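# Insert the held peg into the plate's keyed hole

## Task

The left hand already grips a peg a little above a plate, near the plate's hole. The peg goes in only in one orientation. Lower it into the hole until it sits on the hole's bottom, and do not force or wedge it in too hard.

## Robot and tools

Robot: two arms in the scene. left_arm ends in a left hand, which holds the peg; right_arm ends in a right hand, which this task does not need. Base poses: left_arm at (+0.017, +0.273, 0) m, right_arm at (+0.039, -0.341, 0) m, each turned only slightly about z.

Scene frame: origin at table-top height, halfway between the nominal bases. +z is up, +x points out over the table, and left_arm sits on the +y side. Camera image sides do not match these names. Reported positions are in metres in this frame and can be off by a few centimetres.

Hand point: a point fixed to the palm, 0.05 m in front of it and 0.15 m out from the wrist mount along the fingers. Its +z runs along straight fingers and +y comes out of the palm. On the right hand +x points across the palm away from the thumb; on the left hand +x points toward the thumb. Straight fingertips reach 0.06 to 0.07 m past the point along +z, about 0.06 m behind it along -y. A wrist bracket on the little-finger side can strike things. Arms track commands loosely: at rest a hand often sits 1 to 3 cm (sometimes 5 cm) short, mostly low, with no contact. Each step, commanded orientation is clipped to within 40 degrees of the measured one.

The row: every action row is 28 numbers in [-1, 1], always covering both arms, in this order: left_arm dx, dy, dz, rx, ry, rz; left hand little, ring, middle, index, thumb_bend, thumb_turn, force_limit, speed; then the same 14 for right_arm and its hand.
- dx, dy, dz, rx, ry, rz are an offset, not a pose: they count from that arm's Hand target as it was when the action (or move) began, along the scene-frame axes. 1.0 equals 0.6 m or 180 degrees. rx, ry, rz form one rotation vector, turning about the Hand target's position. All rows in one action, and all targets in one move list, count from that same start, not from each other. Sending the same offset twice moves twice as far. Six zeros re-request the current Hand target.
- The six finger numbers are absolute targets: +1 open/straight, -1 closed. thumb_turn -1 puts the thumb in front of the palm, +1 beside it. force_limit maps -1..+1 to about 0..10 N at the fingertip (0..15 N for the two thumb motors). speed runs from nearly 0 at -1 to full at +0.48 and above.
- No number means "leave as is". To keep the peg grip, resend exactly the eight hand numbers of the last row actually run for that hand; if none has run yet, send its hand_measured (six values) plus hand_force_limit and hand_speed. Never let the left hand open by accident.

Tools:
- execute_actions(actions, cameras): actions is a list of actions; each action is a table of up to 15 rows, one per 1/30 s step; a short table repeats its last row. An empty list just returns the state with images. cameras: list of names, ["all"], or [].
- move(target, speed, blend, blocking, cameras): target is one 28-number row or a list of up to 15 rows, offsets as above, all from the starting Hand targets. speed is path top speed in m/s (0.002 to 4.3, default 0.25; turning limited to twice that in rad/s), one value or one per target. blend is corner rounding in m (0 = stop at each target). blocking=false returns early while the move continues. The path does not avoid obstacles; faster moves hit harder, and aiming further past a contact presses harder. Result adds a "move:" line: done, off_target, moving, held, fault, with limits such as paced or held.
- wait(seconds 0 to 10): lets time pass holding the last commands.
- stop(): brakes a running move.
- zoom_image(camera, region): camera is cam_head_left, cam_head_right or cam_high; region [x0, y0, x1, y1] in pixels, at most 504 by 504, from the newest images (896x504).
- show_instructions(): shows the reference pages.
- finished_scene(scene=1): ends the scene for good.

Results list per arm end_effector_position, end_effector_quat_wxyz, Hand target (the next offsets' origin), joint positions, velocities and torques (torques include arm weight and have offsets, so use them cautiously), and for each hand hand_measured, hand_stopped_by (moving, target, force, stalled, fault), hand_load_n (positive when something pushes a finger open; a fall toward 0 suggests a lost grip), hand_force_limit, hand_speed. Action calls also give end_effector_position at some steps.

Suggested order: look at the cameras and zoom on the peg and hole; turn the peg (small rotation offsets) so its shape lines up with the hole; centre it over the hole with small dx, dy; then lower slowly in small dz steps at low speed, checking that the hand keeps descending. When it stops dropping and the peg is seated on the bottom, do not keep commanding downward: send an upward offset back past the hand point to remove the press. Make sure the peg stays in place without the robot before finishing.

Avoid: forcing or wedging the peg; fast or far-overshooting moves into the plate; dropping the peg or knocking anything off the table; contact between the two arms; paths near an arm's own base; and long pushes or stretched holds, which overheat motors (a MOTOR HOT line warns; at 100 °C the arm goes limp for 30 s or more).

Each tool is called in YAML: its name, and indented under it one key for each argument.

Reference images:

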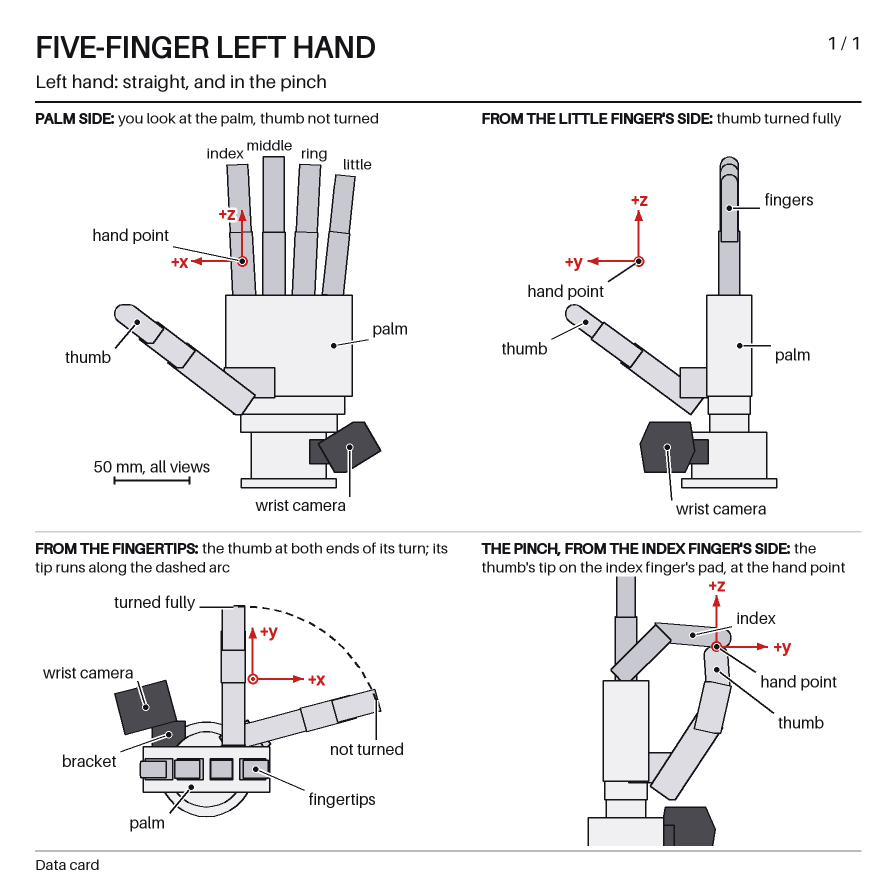

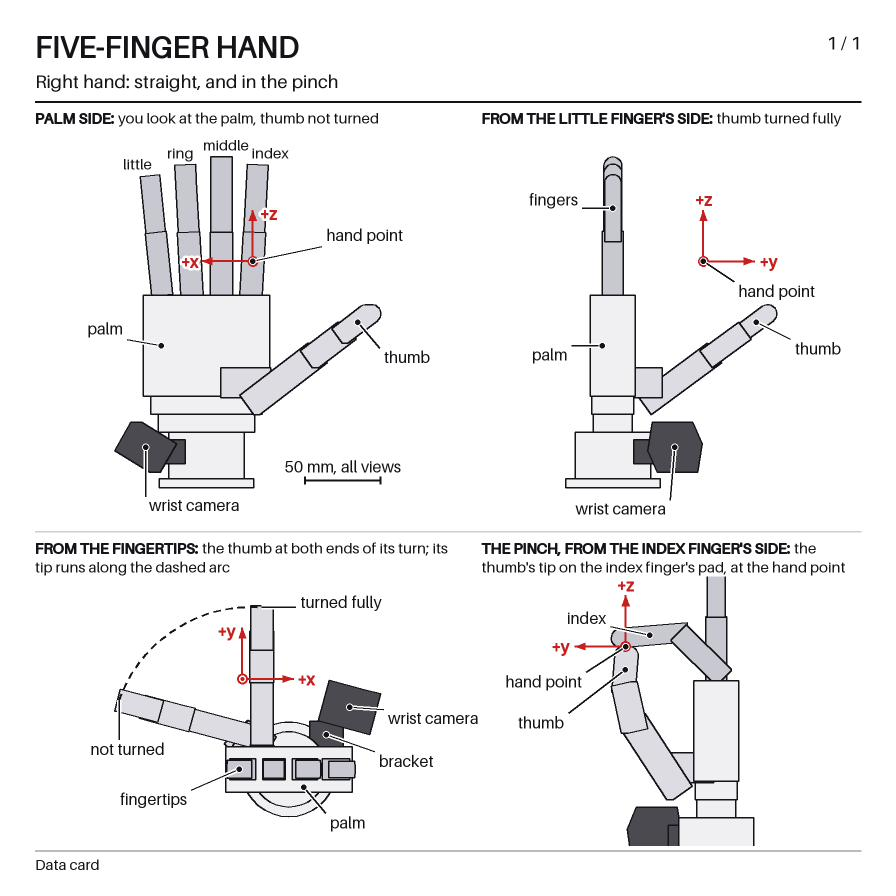

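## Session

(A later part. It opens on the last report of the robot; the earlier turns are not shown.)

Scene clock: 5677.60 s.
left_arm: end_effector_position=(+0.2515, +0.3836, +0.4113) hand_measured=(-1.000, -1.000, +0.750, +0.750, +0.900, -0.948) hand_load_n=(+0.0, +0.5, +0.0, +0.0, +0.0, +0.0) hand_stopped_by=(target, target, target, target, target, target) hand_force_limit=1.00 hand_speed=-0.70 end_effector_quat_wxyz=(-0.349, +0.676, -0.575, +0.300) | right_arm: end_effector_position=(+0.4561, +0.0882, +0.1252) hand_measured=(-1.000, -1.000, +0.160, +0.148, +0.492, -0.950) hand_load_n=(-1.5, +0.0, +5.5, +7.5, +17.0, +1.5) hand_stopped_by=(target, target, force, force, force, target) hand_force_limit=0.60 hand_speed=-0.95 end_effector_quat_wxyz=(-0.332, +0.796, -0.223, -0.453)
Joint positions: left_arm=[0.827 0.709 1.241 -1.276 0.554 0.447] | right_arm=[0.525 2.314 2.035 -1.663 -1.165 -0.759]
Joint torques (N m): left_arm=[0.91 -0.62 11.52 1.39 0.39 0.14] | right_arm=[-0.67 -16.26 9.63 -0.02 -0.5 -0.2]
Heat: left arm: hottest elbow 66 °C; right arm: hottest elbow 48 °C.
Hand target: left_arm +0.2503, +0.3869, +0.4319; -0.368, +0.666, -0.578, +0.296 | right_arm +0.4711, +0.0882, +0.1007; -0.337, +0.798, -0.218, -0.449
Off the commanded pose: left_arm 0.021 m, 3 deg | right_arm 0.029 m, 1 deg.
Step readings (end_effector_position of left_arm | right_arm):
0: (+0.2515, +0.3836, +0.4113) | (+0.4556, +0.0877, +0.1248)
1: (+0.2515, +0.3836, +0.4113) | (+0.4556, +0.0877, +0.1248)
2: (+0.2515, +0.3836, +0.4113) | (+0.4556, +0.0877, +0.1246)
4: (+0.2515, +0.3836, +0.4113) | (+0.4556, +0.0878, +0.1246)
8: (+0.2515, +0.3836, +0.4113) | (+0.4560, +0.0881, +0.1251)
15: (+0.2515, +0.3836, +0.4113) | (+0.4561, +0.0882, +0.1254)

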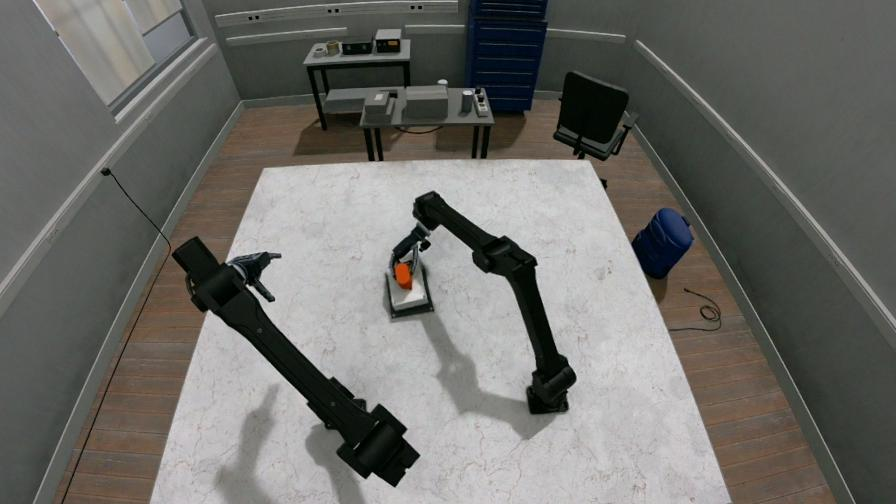

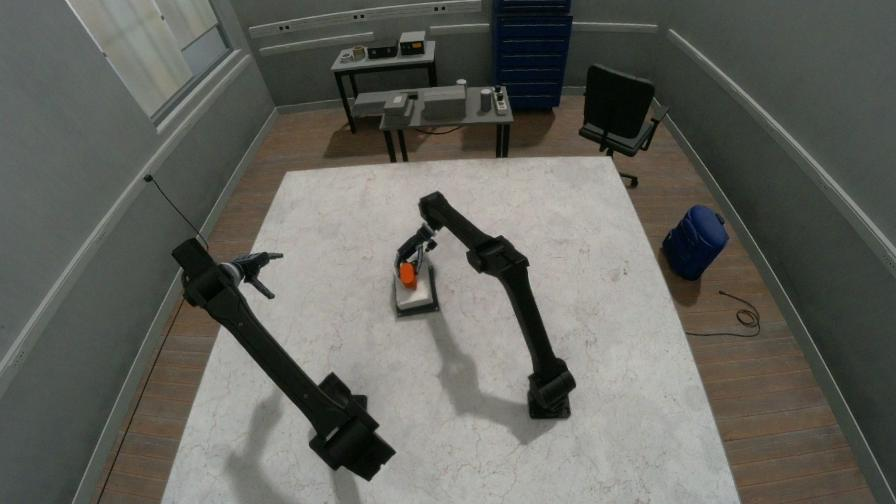

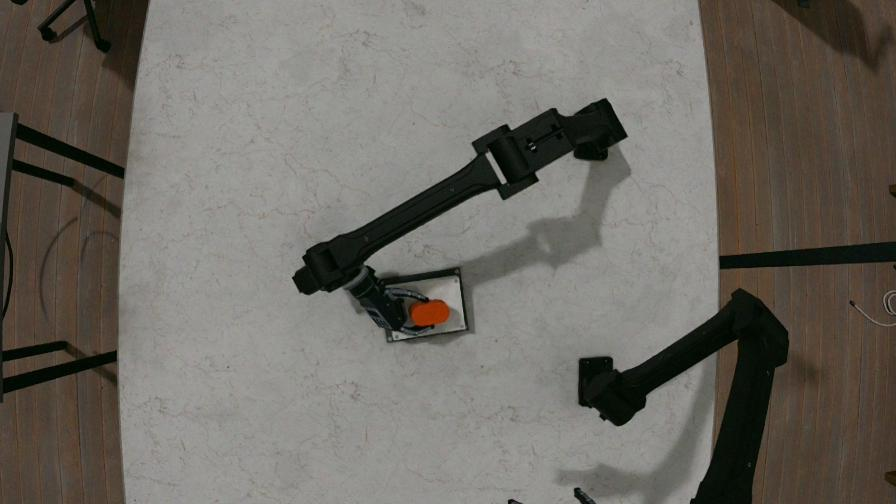

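execute_actions:
  actions:
    - [[0,0,0,0,0,0,-1,-1,0.75,0.75,0.9,-0.948,1.0,-0.7,-0.004,0,-0.01,-0.003,0.006,0,-1,-1,-0.05,-0.05,0.05,-0.95,0.6,-0.95]]
  cameras: ["all"]

zoom_image:
  camera: "cam_head_left"
  region: [390, 262, 420, 294]

zoom_image:
  camera: "cam_high"
  region: [412, 292, 456, 332]

Scene clock: 5682.37 s.
left_arm: end_effector_position=(+0.2515, +0.3836, +0.4113) hand_measured=(-1.000, -1.000, +0.750, +0.750, +0.900, -0.948) hand_load_n=(+0.0, +0.0, +0.0, +0.0, +0.0, +0.0) hand_stopped_by=(target, target, target, target, target, target) hand_force_limit=1.00 hand_speed=-0.70 end_effector_quat_wxyz=(-0.349, +0.676, -0.575, +0.300) | right_arm: end_effector_position=(+0.4559, +0.0884, +0.1253) hand_measured=(-1.000, -1.000, +0.160, +0.148, +0.492, -0.950) hand_load_n=(-1.5, +0.0, +5.0, +7.5, +17.0, +1.0) hand_stopped_by=(target, target, force, force, force, target) hand_force_limit=0.60 hand_speed=-0.95 end_effector_quat_wxyz=(-0.333, +0.795, -0.224, -0.455)
Joint positions: left_arm=[0.827 0.709 1.241 -1.276 0.554 0.447] | right_arm=[0.525 2.315 2.035 -1.665 -1.169 -0.761]
Joint torques (N m): left_arm=[0.91 -0.62 11.52 1.37 0.39 0.14] | right_arm=[-0.62 -15.56 9.26 0.01 -0.4 -0.17]
Heat: left arm: hottest elbow 66 °C; right arm: hottest elbow 48 °C.
Hand target: left_arm +0.2503, +0.3869, +0.4319; -0.368, +0.666, -0.578, +0.296 | right_arm +0.4686, +0.0882, +0.0949; -0.331, +0.796, -0.224, -0.455
Off the commanded pose: left_arm 0.021 m, 3 deg | right_arm 0.033 m, 0 deg.
Step readings (end_effector_position of left_arm | right_arm):
0: (+0.2515, +0.3836, +0.4113) | (+0.4561, +0.0882, +0.1252)
1: (+0.2515, +0.3836, +0.4113) | (+0.4561, +0.0882, +0.1252)
2: (+0.2515, +0.3836, +0.4113) | (+0.4561, +0.0882, +0.1253)
4: (+0.2515, +0.3836, +0.4113) | (+0.4560, +0.0883, +0.1254)
8: (+0.2515, +0.3836, +0.4113) | (+0.4559, +0.0885, +0.1253)
15: (+0.2515, +0.3836, +0.4113) | (+0.4559, +0.0884, +0.1253)

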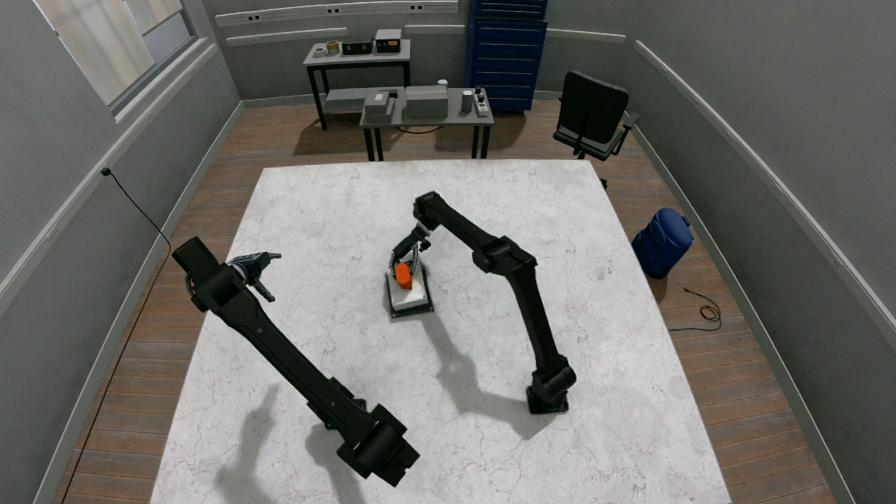

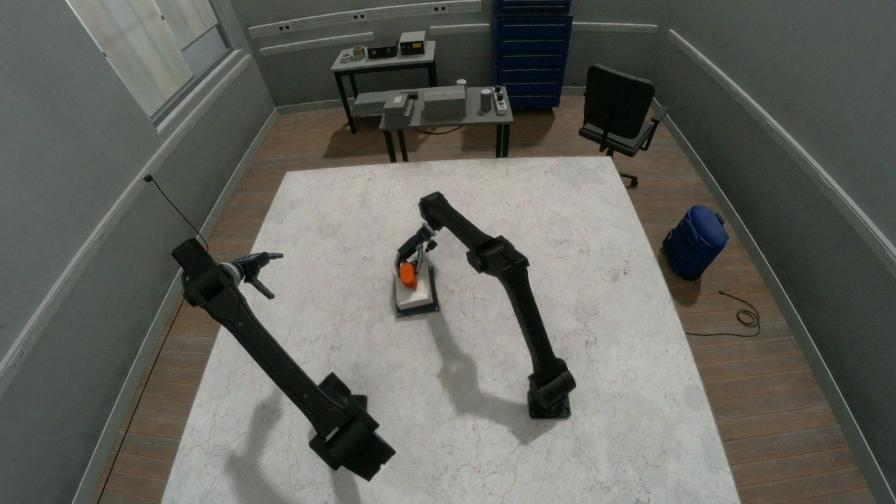

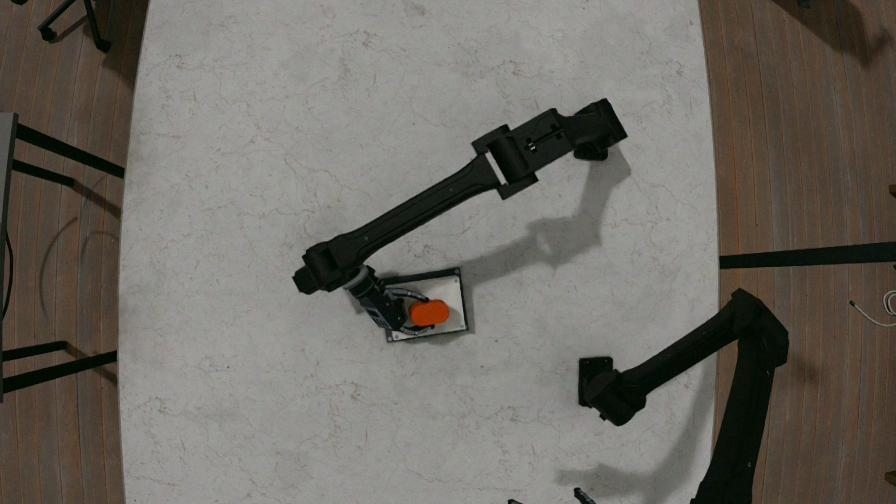

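Scaled by 15.750 from the camera's 896x504 image, which has a finer 1280x720 frame.

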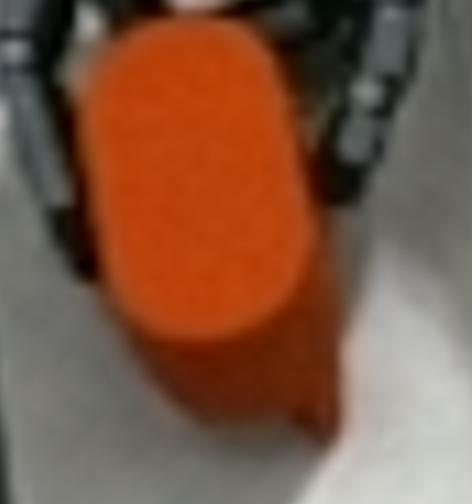

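Scaled by 11.455 from the camera's 896x504 image, which has a finer 1280x720 frame.

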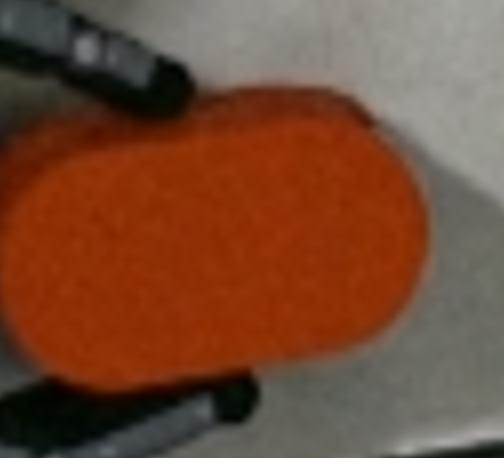

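execute_actions:
  actions:
    - [[0,0,0,0,0,0,-1,-1,0.75,0.75,0.9,-0.948,1.0,-0.7,-0.012,0,0.065,0,0,0,-1,-1,-0.05,-0.05,0.05,-0.95,0.6,-0.95]]
  cameras: ["all"]

zoom_image:
  camera: "cam_head_left"
  region: [380, 240, 430, 300]

zoom_image:
  camera: "cam_high"
  region: [340, 256, 470, 346]

Scene clock: 5706.97 s.
left_arm: end_effector_position=(+0.2515, +0.3836, +0.4113) hand_measured=(-1.000, -1.000, +0.750, +0.750, +0.900, -0.948) hand_load_n=(+0.0, +0.0, +0.0, +0.0, +0.0, +0.0) hand_stopped_by=(target, target, target, target, target, target) hand_force_limit=1.00 hand_speed=-0.70 end_effector_quat_wxyz=(-0.349, +0.676, -0.575, +0.300) | right_arm: end_effector_position=(+0.4552, +0.0879, +0.1270) hand_measured=(-1.000, -1.000, +0.160, +0.148, +0.492, -0.950) hand_load_n=(+0.0, +0.0, +6.5, +8.5, +16.0, +0.5) hand_stopped_by=(target, target, force, force, force, target) hand_force_limit=0.60 hand_speed=-0.95 end_effector_quat_wxyz=(-0.332, +0.795, -0.223, -0.457)
Joint positions: left_arm=[0.827 0.709 1.241 -1.276 0.554 0.447] | right_arm=[0.525 2.315 2.038 -1.677 -1.169 -0.768]
Joint torques (N m): left_arm=[0.91 -0.62 11.52 1.37 0.39 0.14] | right_arm=[-0.21 -19.9 9.57 -1.54 -0.47 0.04]
Heat: left arm: hottest elbow 66 °C; right arm: hottest elbow 48 °C.
Hand target: left_arm +0.2503, +0.3869, +0.4319; -0.368, +0.666, -0.578, +0.296 | right_arm +0.4615, +0.0882, +0.1338; -0.331, +0.796, -0.223, -0.455
Off the commanded pose: left_arm 0.021 m, 3 deg | right_arm 0.009 m, 0 deg.
Step readings (end_effector_position of left_arm | right_arm):
0: (+0.2515, +0.3836, +0.4113) | (+0.4559, +0.0884, +0.1253)
1: (+0.2515, +0.3836, +0.4113) | (+0.4559, +0.0885, +0.1254)
2: (+0.2515, +0.3836, +0.4113) | (+0.4558, +0.0884, +0.1260)
4: (+0.2515, +0.3836, +0.4113) | (+0.4554, +0.0881, +0.1267)
8: (+0.2515, +0.3836, +0.4113) | (+0.4552, +0.0879, +0.1270)
15: (+0.2515, +0.3836, +0.4113) | (+0.4552, +0.0879, +0.1270)

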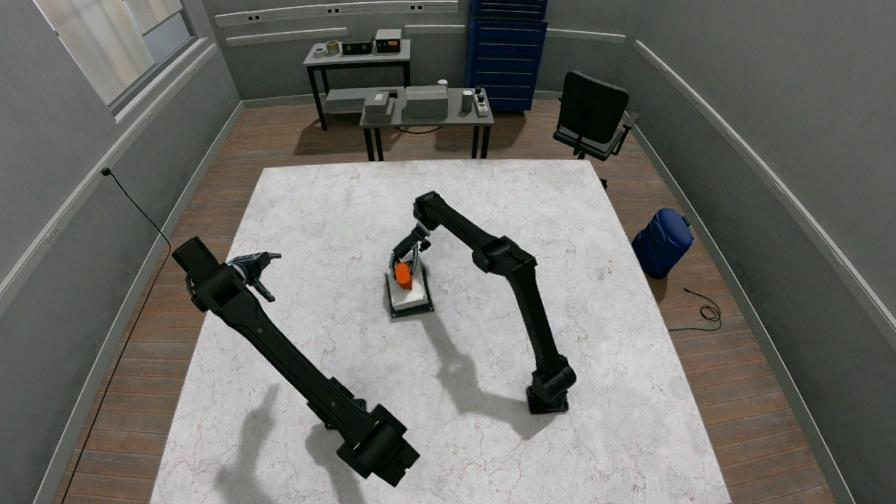

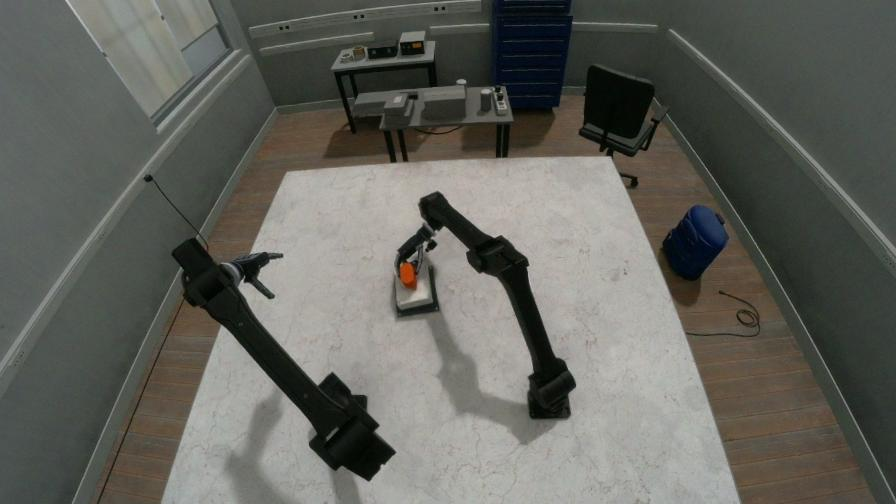

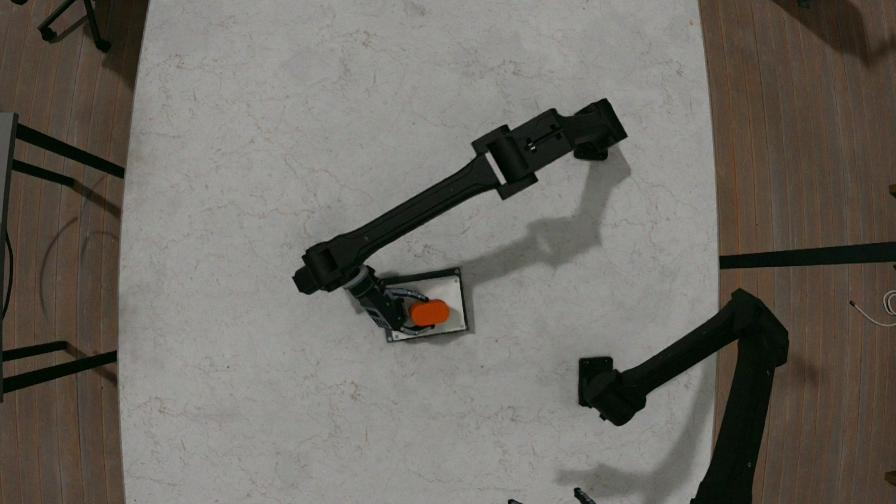

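Scaled by 8.400 from the camera's 896x504 image, which has a finer 1280x720 frame.

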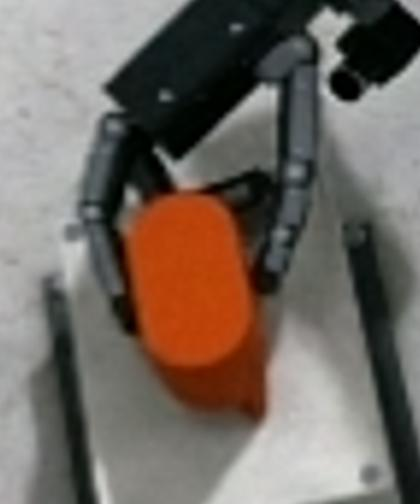

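Scaled by 3.877 from the camera's 896x504 image, which has a finer 1280x720 frame.

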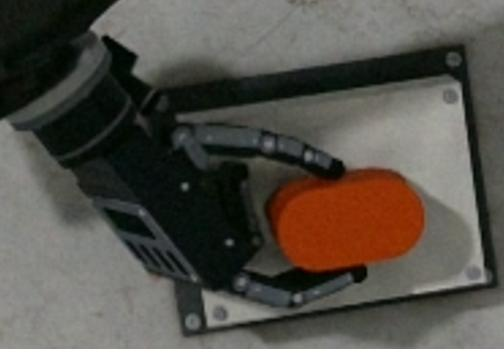

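move:
  target: [0,0,0,0,0,0,-1,-1,0.75,0.75,0.9,-0.948,1.0,-0.7,0,0,0.004,0,0,0,-1,-1,0.35,0.35,0.70,-0.95,0.6,-0.85]
  cameras: ["all"]

zoom_image:
  camera: "cam_head_left"
  region: [380, 240, 430, 300]

zoom_image:
  camera: "cam_high"
  region: [340, 256, 470, 346]

zoom_image:
  camera: "cam_high"
  region: [412, 292, 456, 332]

Scene clock: 5711.93 s.
left_arm: end_effector_position=(+0.2515, +0.3836, +0.4113) hand_measured=(-1.000, -1.000, +0.750, +0.750, +0.900, -0.948) hand_load_n=(+0.0, +0.0, +0.0, +0.0, +0.0, +0.0) hand_stopped_by=(target, target, target, target, target, target) hand_force_limit=1.00 hand_speed=-0.70 end_effector_quat_wxyz=(-0.349, +0.676, -0.575, +0.300) | right_arm: end_effector_position=(+0.4534, +0.0865, +0.1285) hand_measured=(-1.000, -1.000, +0.350, +0.350, +0.700, -0.950) hand_load_n=(+0.0, +0.0, +0.0, +0.0, +0.0, -0.5) hand_stopped_by=(target, target, target, target, target, target) hand_force_limit=0.60 hand_speed=-0.85 end_effector_quat_wxyz=(-0.327, +0.794, -0.227, -0.461)
Joint positions: left_arm=[0.827 0.709 1.241 -1.276 0.554 0.447] | right_arm=[0.525 2.315 2.038 -1.693 -1.166 -0.768]
Joint torques (N m): left_arm=[0.91 -0.62 11.52 1.37 0.39 0.14] | right_arm=[-0.21 -20.25 9.51 -0.9 -0.58 0.07]
Heat: left arm: hottest elbow 66 °C; right arm: hottest elbow 47 °C.
Hand target: left_arm +0.2503, +0.3869, +0.4319; -0.368, +0.666, -0.578, +0.296 | right_arm +0.4614, +0.0882, +0.1362; -0.331, +0.796, -0.223, -0.455
Off the commanded pose: left_arm 0.021 m, 3 deg | right_arm 0.011 m, 1 deg.
joint sent to its limit (right arm) — joint 4 (wrist pitch), lower limit. The joint targets still meet the commanded pose.
move: off_target (left_arm, right_arm)

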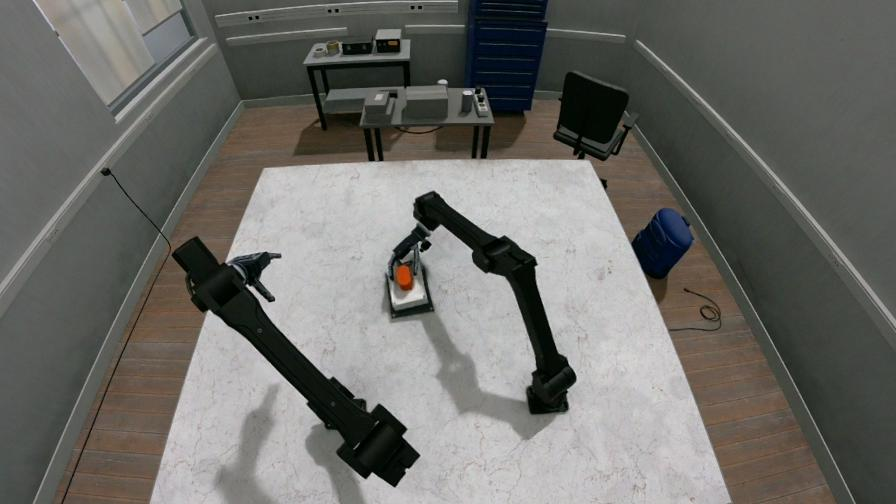

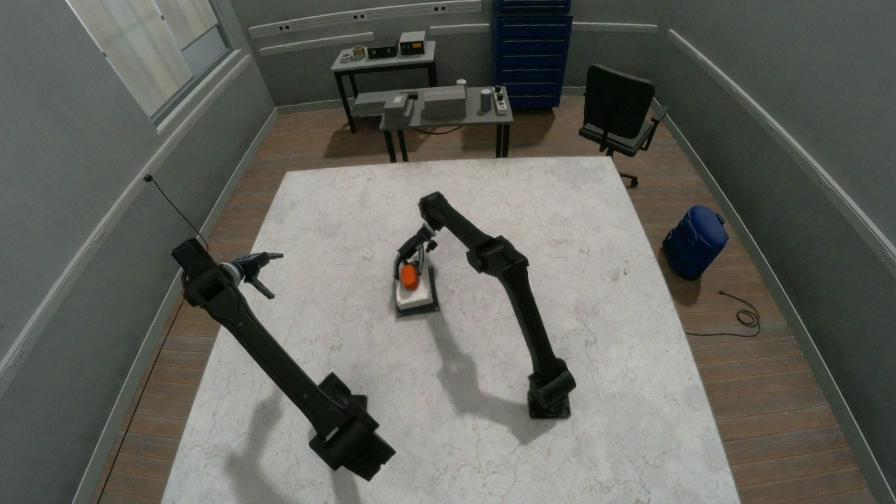

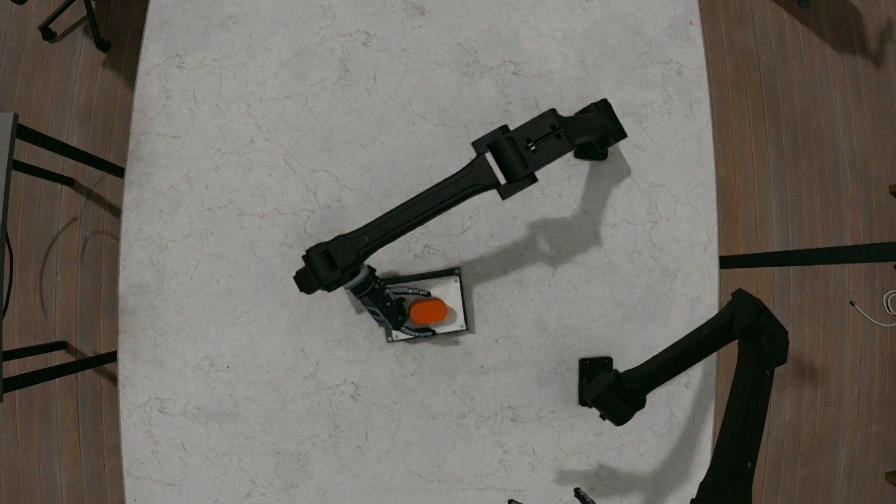

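Scaled by 8.400 from the camera's 896x504 image, which has a finer 1280x720 frame.

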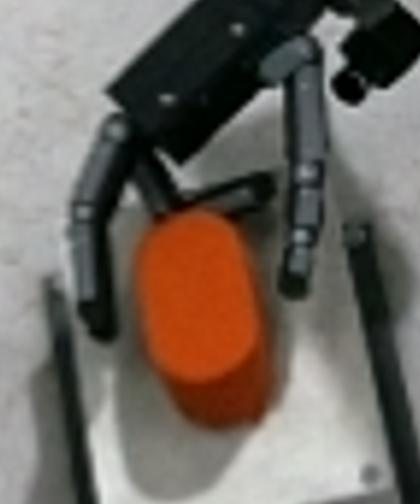

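Scaled by 3.877 from the camera's 896x504 image, which has a finer 1280x720 frame.

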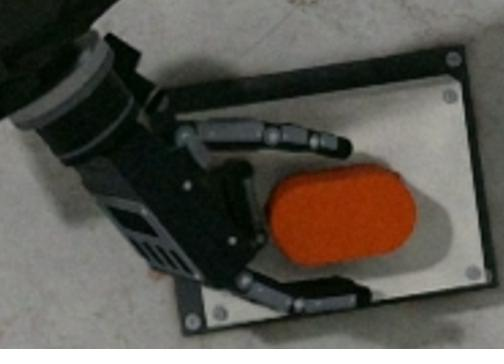

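Scaled by 11.455 from the camera's 896x504 image, which has a finer 1280x720 frame.

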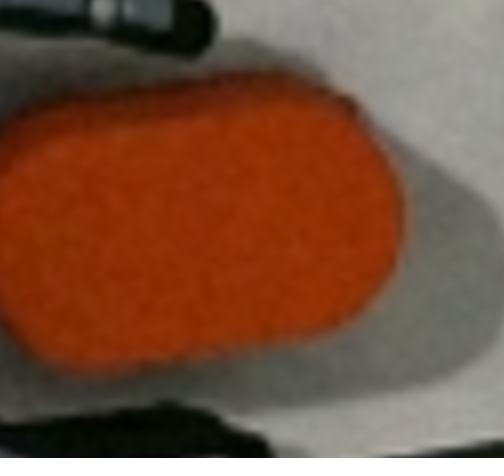

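zoom_image:
  camera: "cam_head_left"
  region: [394, 270, 416, 294]

zoom_image:
  camera: "cam_head_right"
  region: [398, 270, 420, 294]

Scaled by 21.000 from the camera's 896x504 image, which has a finer 1280x720 frame.

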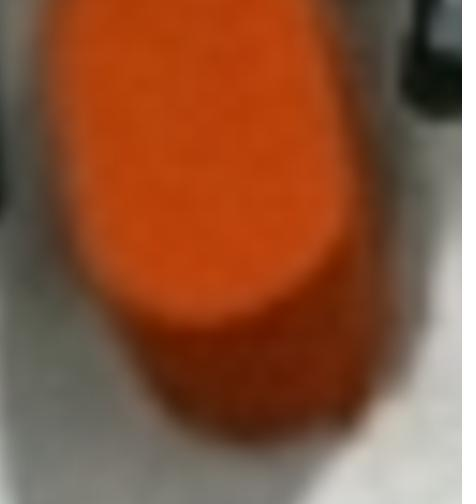

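Scaled by 21.000 from the camera's 896x504 image, which has a finer 1280x720 frame.

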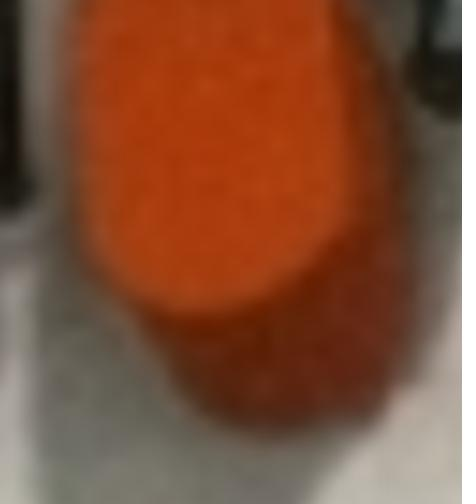

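move:
  target:
    - [0,0,0,0,0,0,-1,-1,0.75,0.75,0.9,-0.948,1.0,-0.7,0,0,0.004,0,0,0,-1,-1,0.5,0.5,0.80,-0.95,0.6,-0.5]
    - [0,0,0,0,0,0,-1,-1,0.75,0.75,0.9,-0.948,1.0,-0.7,0.004,0.006,0.2,0,0,0,-1,-1,0.5,0.5,0.80,-0.95,0.6,-0.5]
  speed: 0.1
  cameras: ["all"]

zoom_image:
  camera: "cam_head_left"
  region: [380, 260, 424, 300]

zoom_image:
  camera: "cam_head_right"
  region: [384, 260, 428, 300]

zoom_image:
  camera: "cam_high"
  region: [400, 286, 456, 332]

Scene clock: 5727.13 s.
left_arm: end_effector_position=(+0.2515, +0.3836, +0.4113) hand_measured=(-1.000, -1.000, +0.750, +0.750, +0.900, -0.948) hand_load_n=(+0.0, +0.0, +0.0, +0.0, +0.0, +0.0) hand_stopped_by=(target, target, target, target, target, target) hand_force_limit=1.00 hand_speed=-0.70 end_effector_quat_wxyz=(-0.349, +0.676, -0.575, +0.300) | right_arm: end_effector_position=(+0.4542, +0.0930, +0.2219) hand_measured=(-1.000, -1.000, +0.500, +0.500, +0.800, -0.950) hand_load_n=(+0.0, +0.0, +0.0, +0.0, +0.0, +0.0) hand_stopped_by=(target, target, target, target, target, target) hand_force_limit=0.60 hand_speed=-0.50 end_effector_quat_wxyz=(-0.335, +0.789, -0.259, -0.445)
Joint positions: left_arm=[0.827 0.709 1.241 -1.276 0.554 0.447] | right_arm=[0.525 2.188 2.079 -1.694 -1.171 -0.579]
Joint torques (N m): left_arm=[0.91 -0.62 11.52 1.37 0.39 0.14] | right_arm=[-0.73 -22.42 10.89 -0.58 -0.84 0.13]
Heat: left arm: hottest elbow 66 °C; right arm: hottest elbow 47 °C.
Hand target: left_arm +0.2503, +0.3869, +0.4319; -0.368, +0.666, -0.578, +0.296 | right_arm +0.4639, +0.0918, +0.2562; -0.331, +0.796, -0.223, -0.455
Off the commanded pose: left_arm 0.021 m, 3 deg | right_arm 0.036 m, 4 deg.
joint sent to its limit (right arm) — joint 4 (wrist pitch), lower limit. The joint targets are off in orientation, not in position.
move: off_target (left_arm, right_arm)

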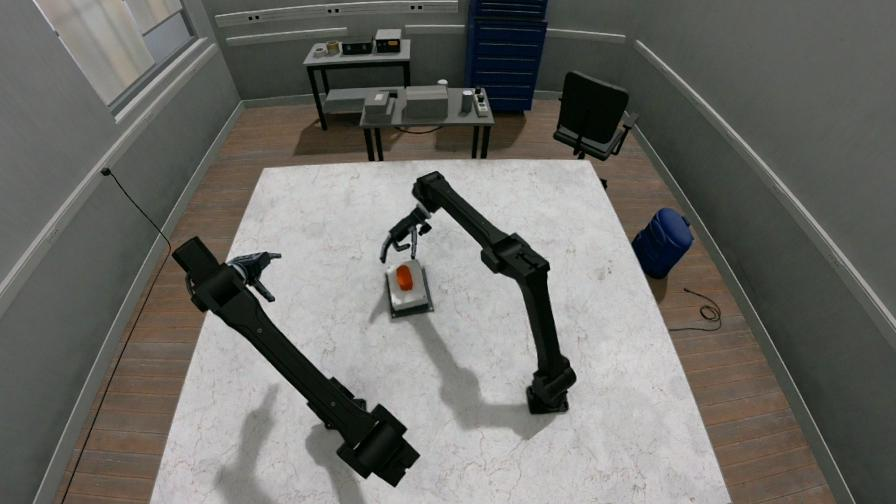

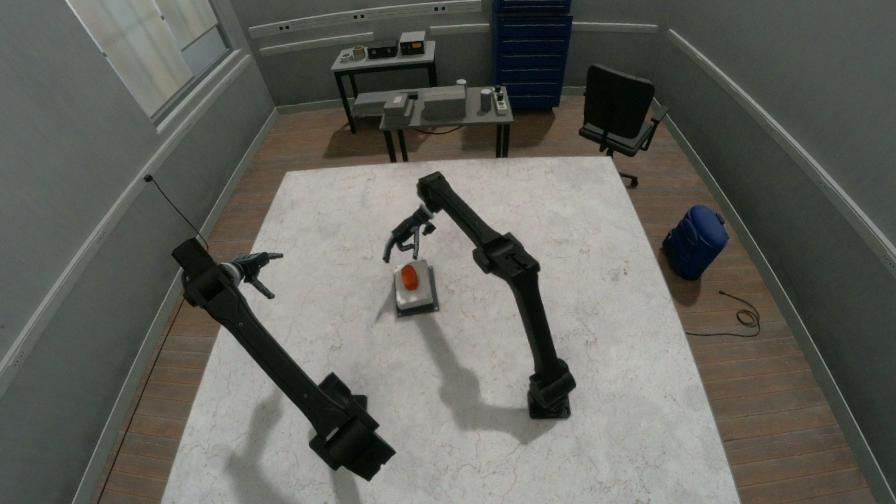

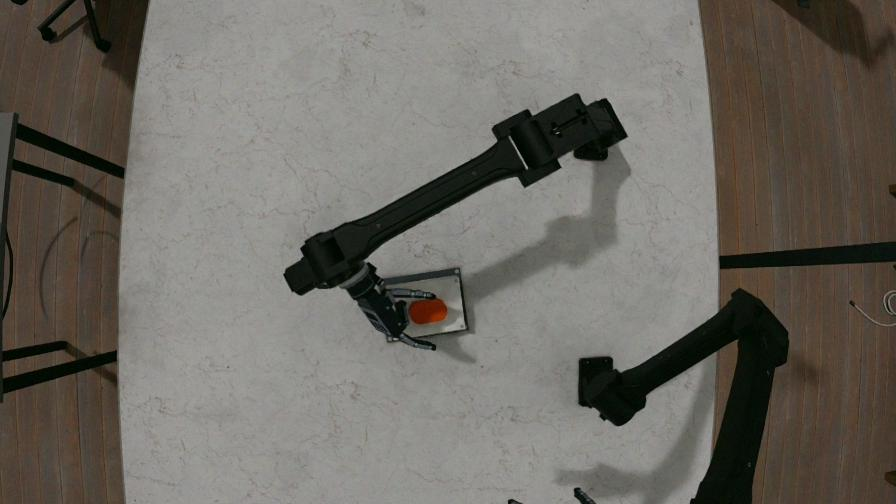

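Scaled by 11.455 from the camera's 896x504 image, which has a finer 1280x720 frame.

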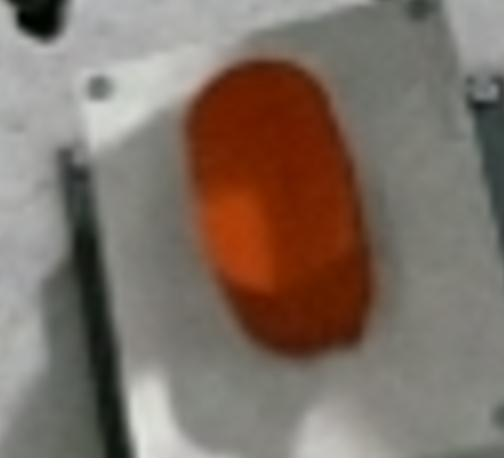

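Scaled by 11.455 from the camera's 896x504 image, which has a finer 1280x720 frame.

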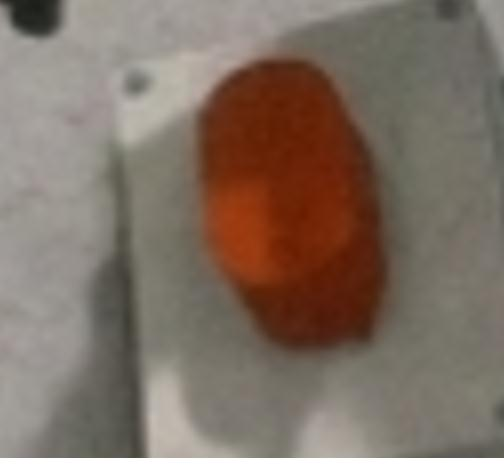

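Scaled by 9.000 from the camera's 896x504 image, which has a finer 1280x720 frame.

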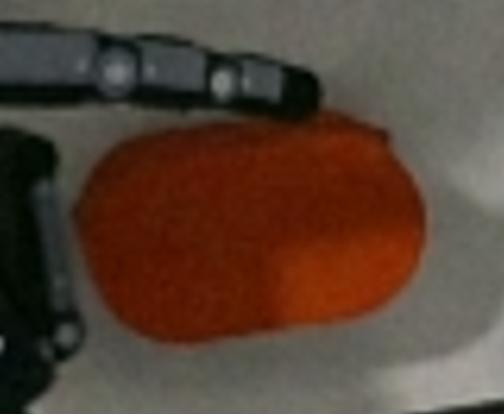

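move:
  target: [0,0,0,0,0,0,-1,-1,0.75,0.75,0.9,-0.948,1.0,-0.7,0.05,-0.25,0.12,0,0,0,-1,-1,0.5,0.5,0.80,-0.95,0.6,-0.5]
  speed: 0.25
  cameras: ["all"]

zoom_image:
  camera: "cam_head_left"
  region: [394, 262, 418, 296]

zoom_image:
  camera: "cam_head_right"
  region: [398, 262, 422, 296]

zoom_image:
  camera: "cam_high"
  region: [404, 292, 452, 328]

Scene clock: 5739.47 s.
left_arm: end_effector_position=(+0.2515, +0.3836, +0.4113) hand_measured=(-1.000, -1.000, +0.750, +0.750, +0.900, -0.948) hand_load_n=(+0.0, +0.0, +0.0, +0.0, +0.0, +0.0) hand_stopped_by=(target, target, target, target, target, target) hand_force_limit=1.00 hand_speed=-0.70 end_effector_quat_wxyz=(-0.349, +0.676, -0.575, +0.300) | right_arm: end_effector_position=(+0.4985, -0.0556, +0.3147) hand_measured=(-1.000, -1.000, +0.500, +0.500, +0.800, -0.950) hand_load_n=(+0.0, +0.0, +0.0, +0.0, +0.0, +0.0) hand_stopped_by=(target, target, target, target, target, target) hand_force_limit=0.60 hand_speed=-0.50 end_effector_quat_wxyz=(-0.419, +0.769, -0.335, -0.347)
Joint positions: left_arm=[0.827 0.709 1.241 -1.276 0.554 0.447] | right_arm=[0.244 1.921 1.932 -1.696 -1.148 -0.593]
Joint torques (N m): left_arm=[0.97 -0.62 11.52 1.39 0.39 0.14] | right_arm=[0.09 -18.78 7.94 -0.34 -0.64 -0.1]
Heat: left arm: hottest elbow 66 °C; right arm: hottest elbow 48 °C.
Hand target: left_arm +0.2503, +0.3869, +0.4319; -0.368, +0.666, -0.578, +0.296 | right_arm +0.4939, -0.0583, +0.3283; -0.331, +0.796, -0.223, -0.455
Off the commanded pose: left_arm 0.021 m, 3 deg | right_arm 0.015 m, 21 deg.
joint sent to its limit (right arm) — joint 4 (wrist pitch), lower limit. The joint targets are off in orientation, not in position.
move: off_target (left_arm, right_arm)

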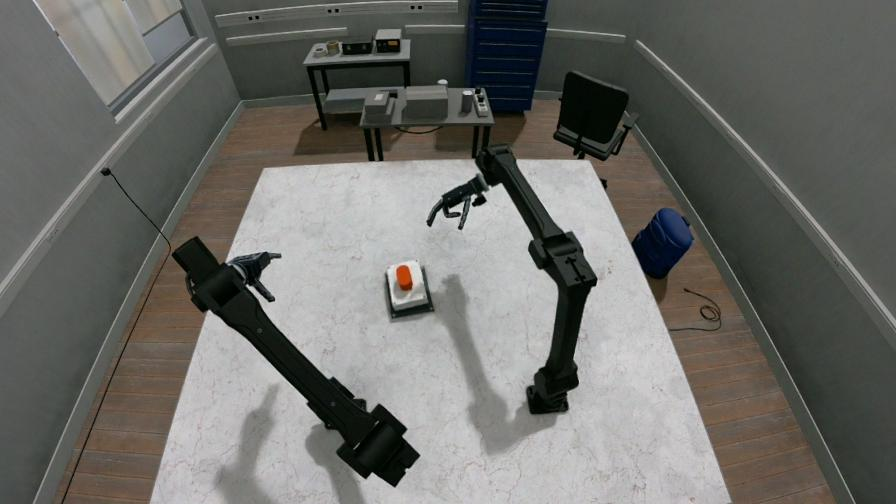

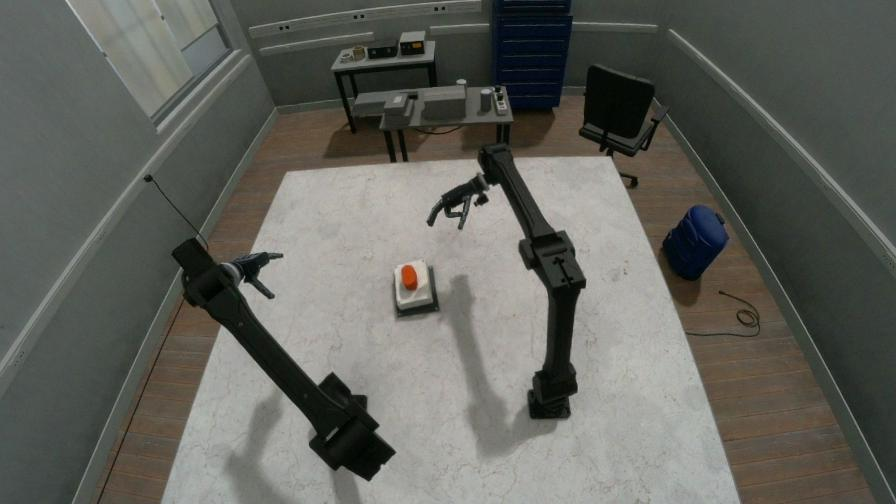

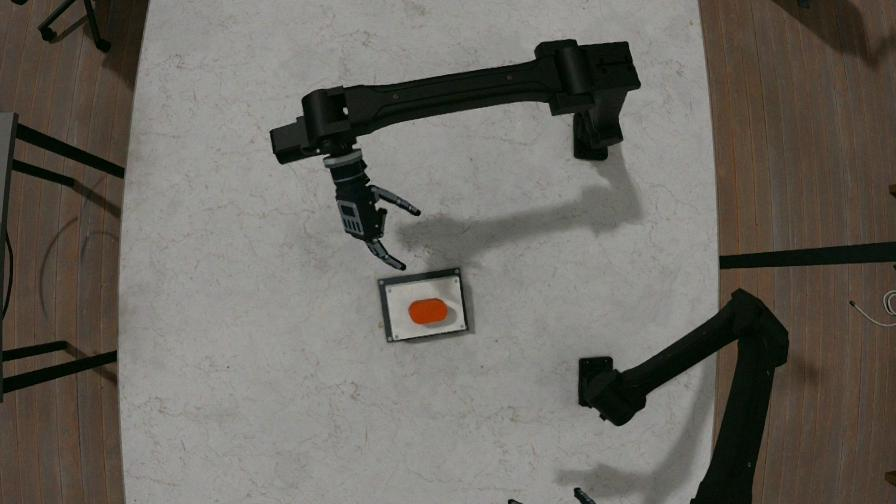

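Scaled by 14.824 from the camera's 896x504 image, which has a finer 1280x720 frame.

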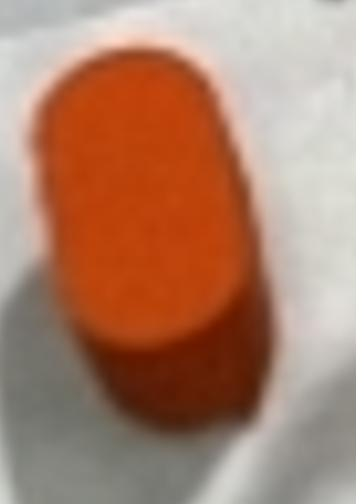

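Scaled by 14.824 from the camera's 896x504 image, which has a finer 1280x720 frame.

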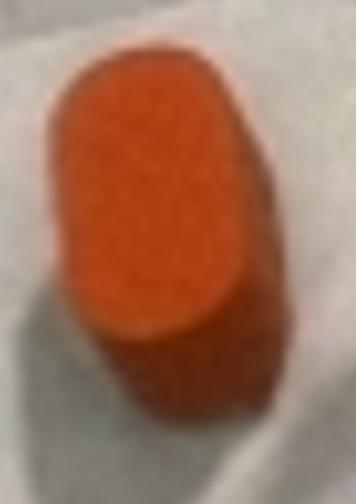

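Scaled by 10.500 from the camera's 896x504 image, which has a finer 1280x720 frame.

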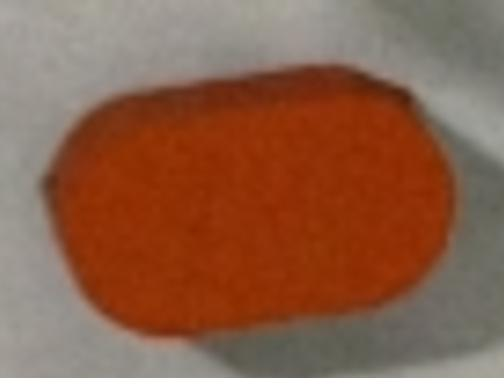

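zoom_image:
  camera: "cam_head_left"
  region: [398, 280, 414, 296]

zoom_image:
  camera: "cam_head_right"
  region: [402, 280, 418, 296]

zoom_image:
  camera: "cam_high"
  region: [430, 292, 450, 312]

zoom_image:
  camera: "cam_high"
  region: [402, 300, 422, 320]

Scaled by 31.500 from the camera's 896x504 image, which has a finer 1280x720 frame.

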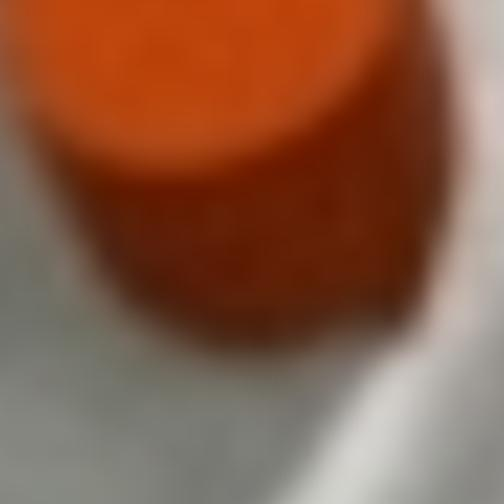

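Scaled by 31.500 from the camera's 896x504 image, which has a finer 1280x720 frame.

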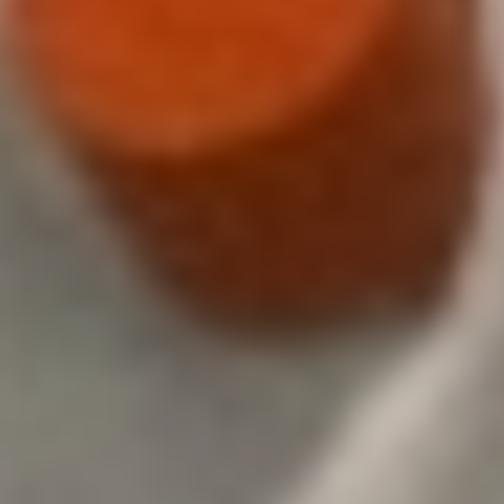

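Scaled by 25.200 from the camera's 896x504 image, which has a finer 1280x720 frame.

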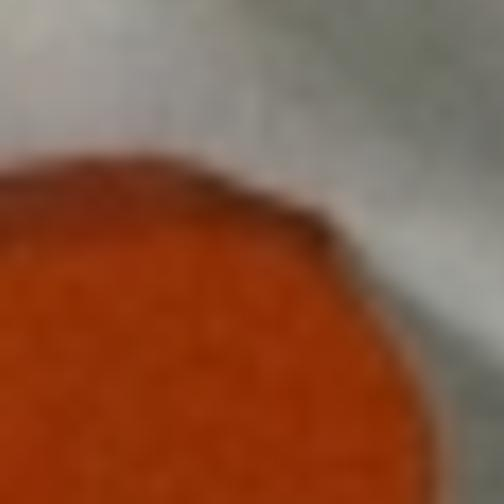

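Scaled by 25.200 from the camera's 896x504 image, which has a finer 1280x720 frame.

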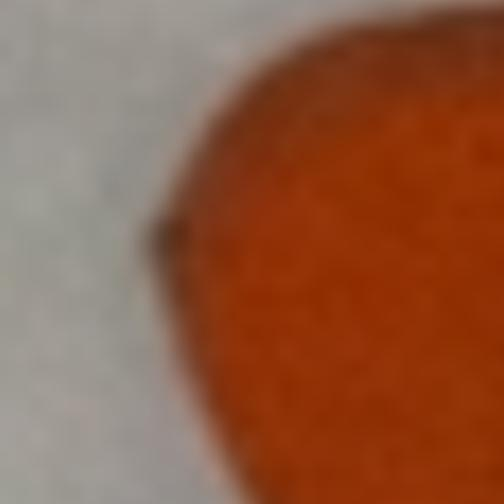

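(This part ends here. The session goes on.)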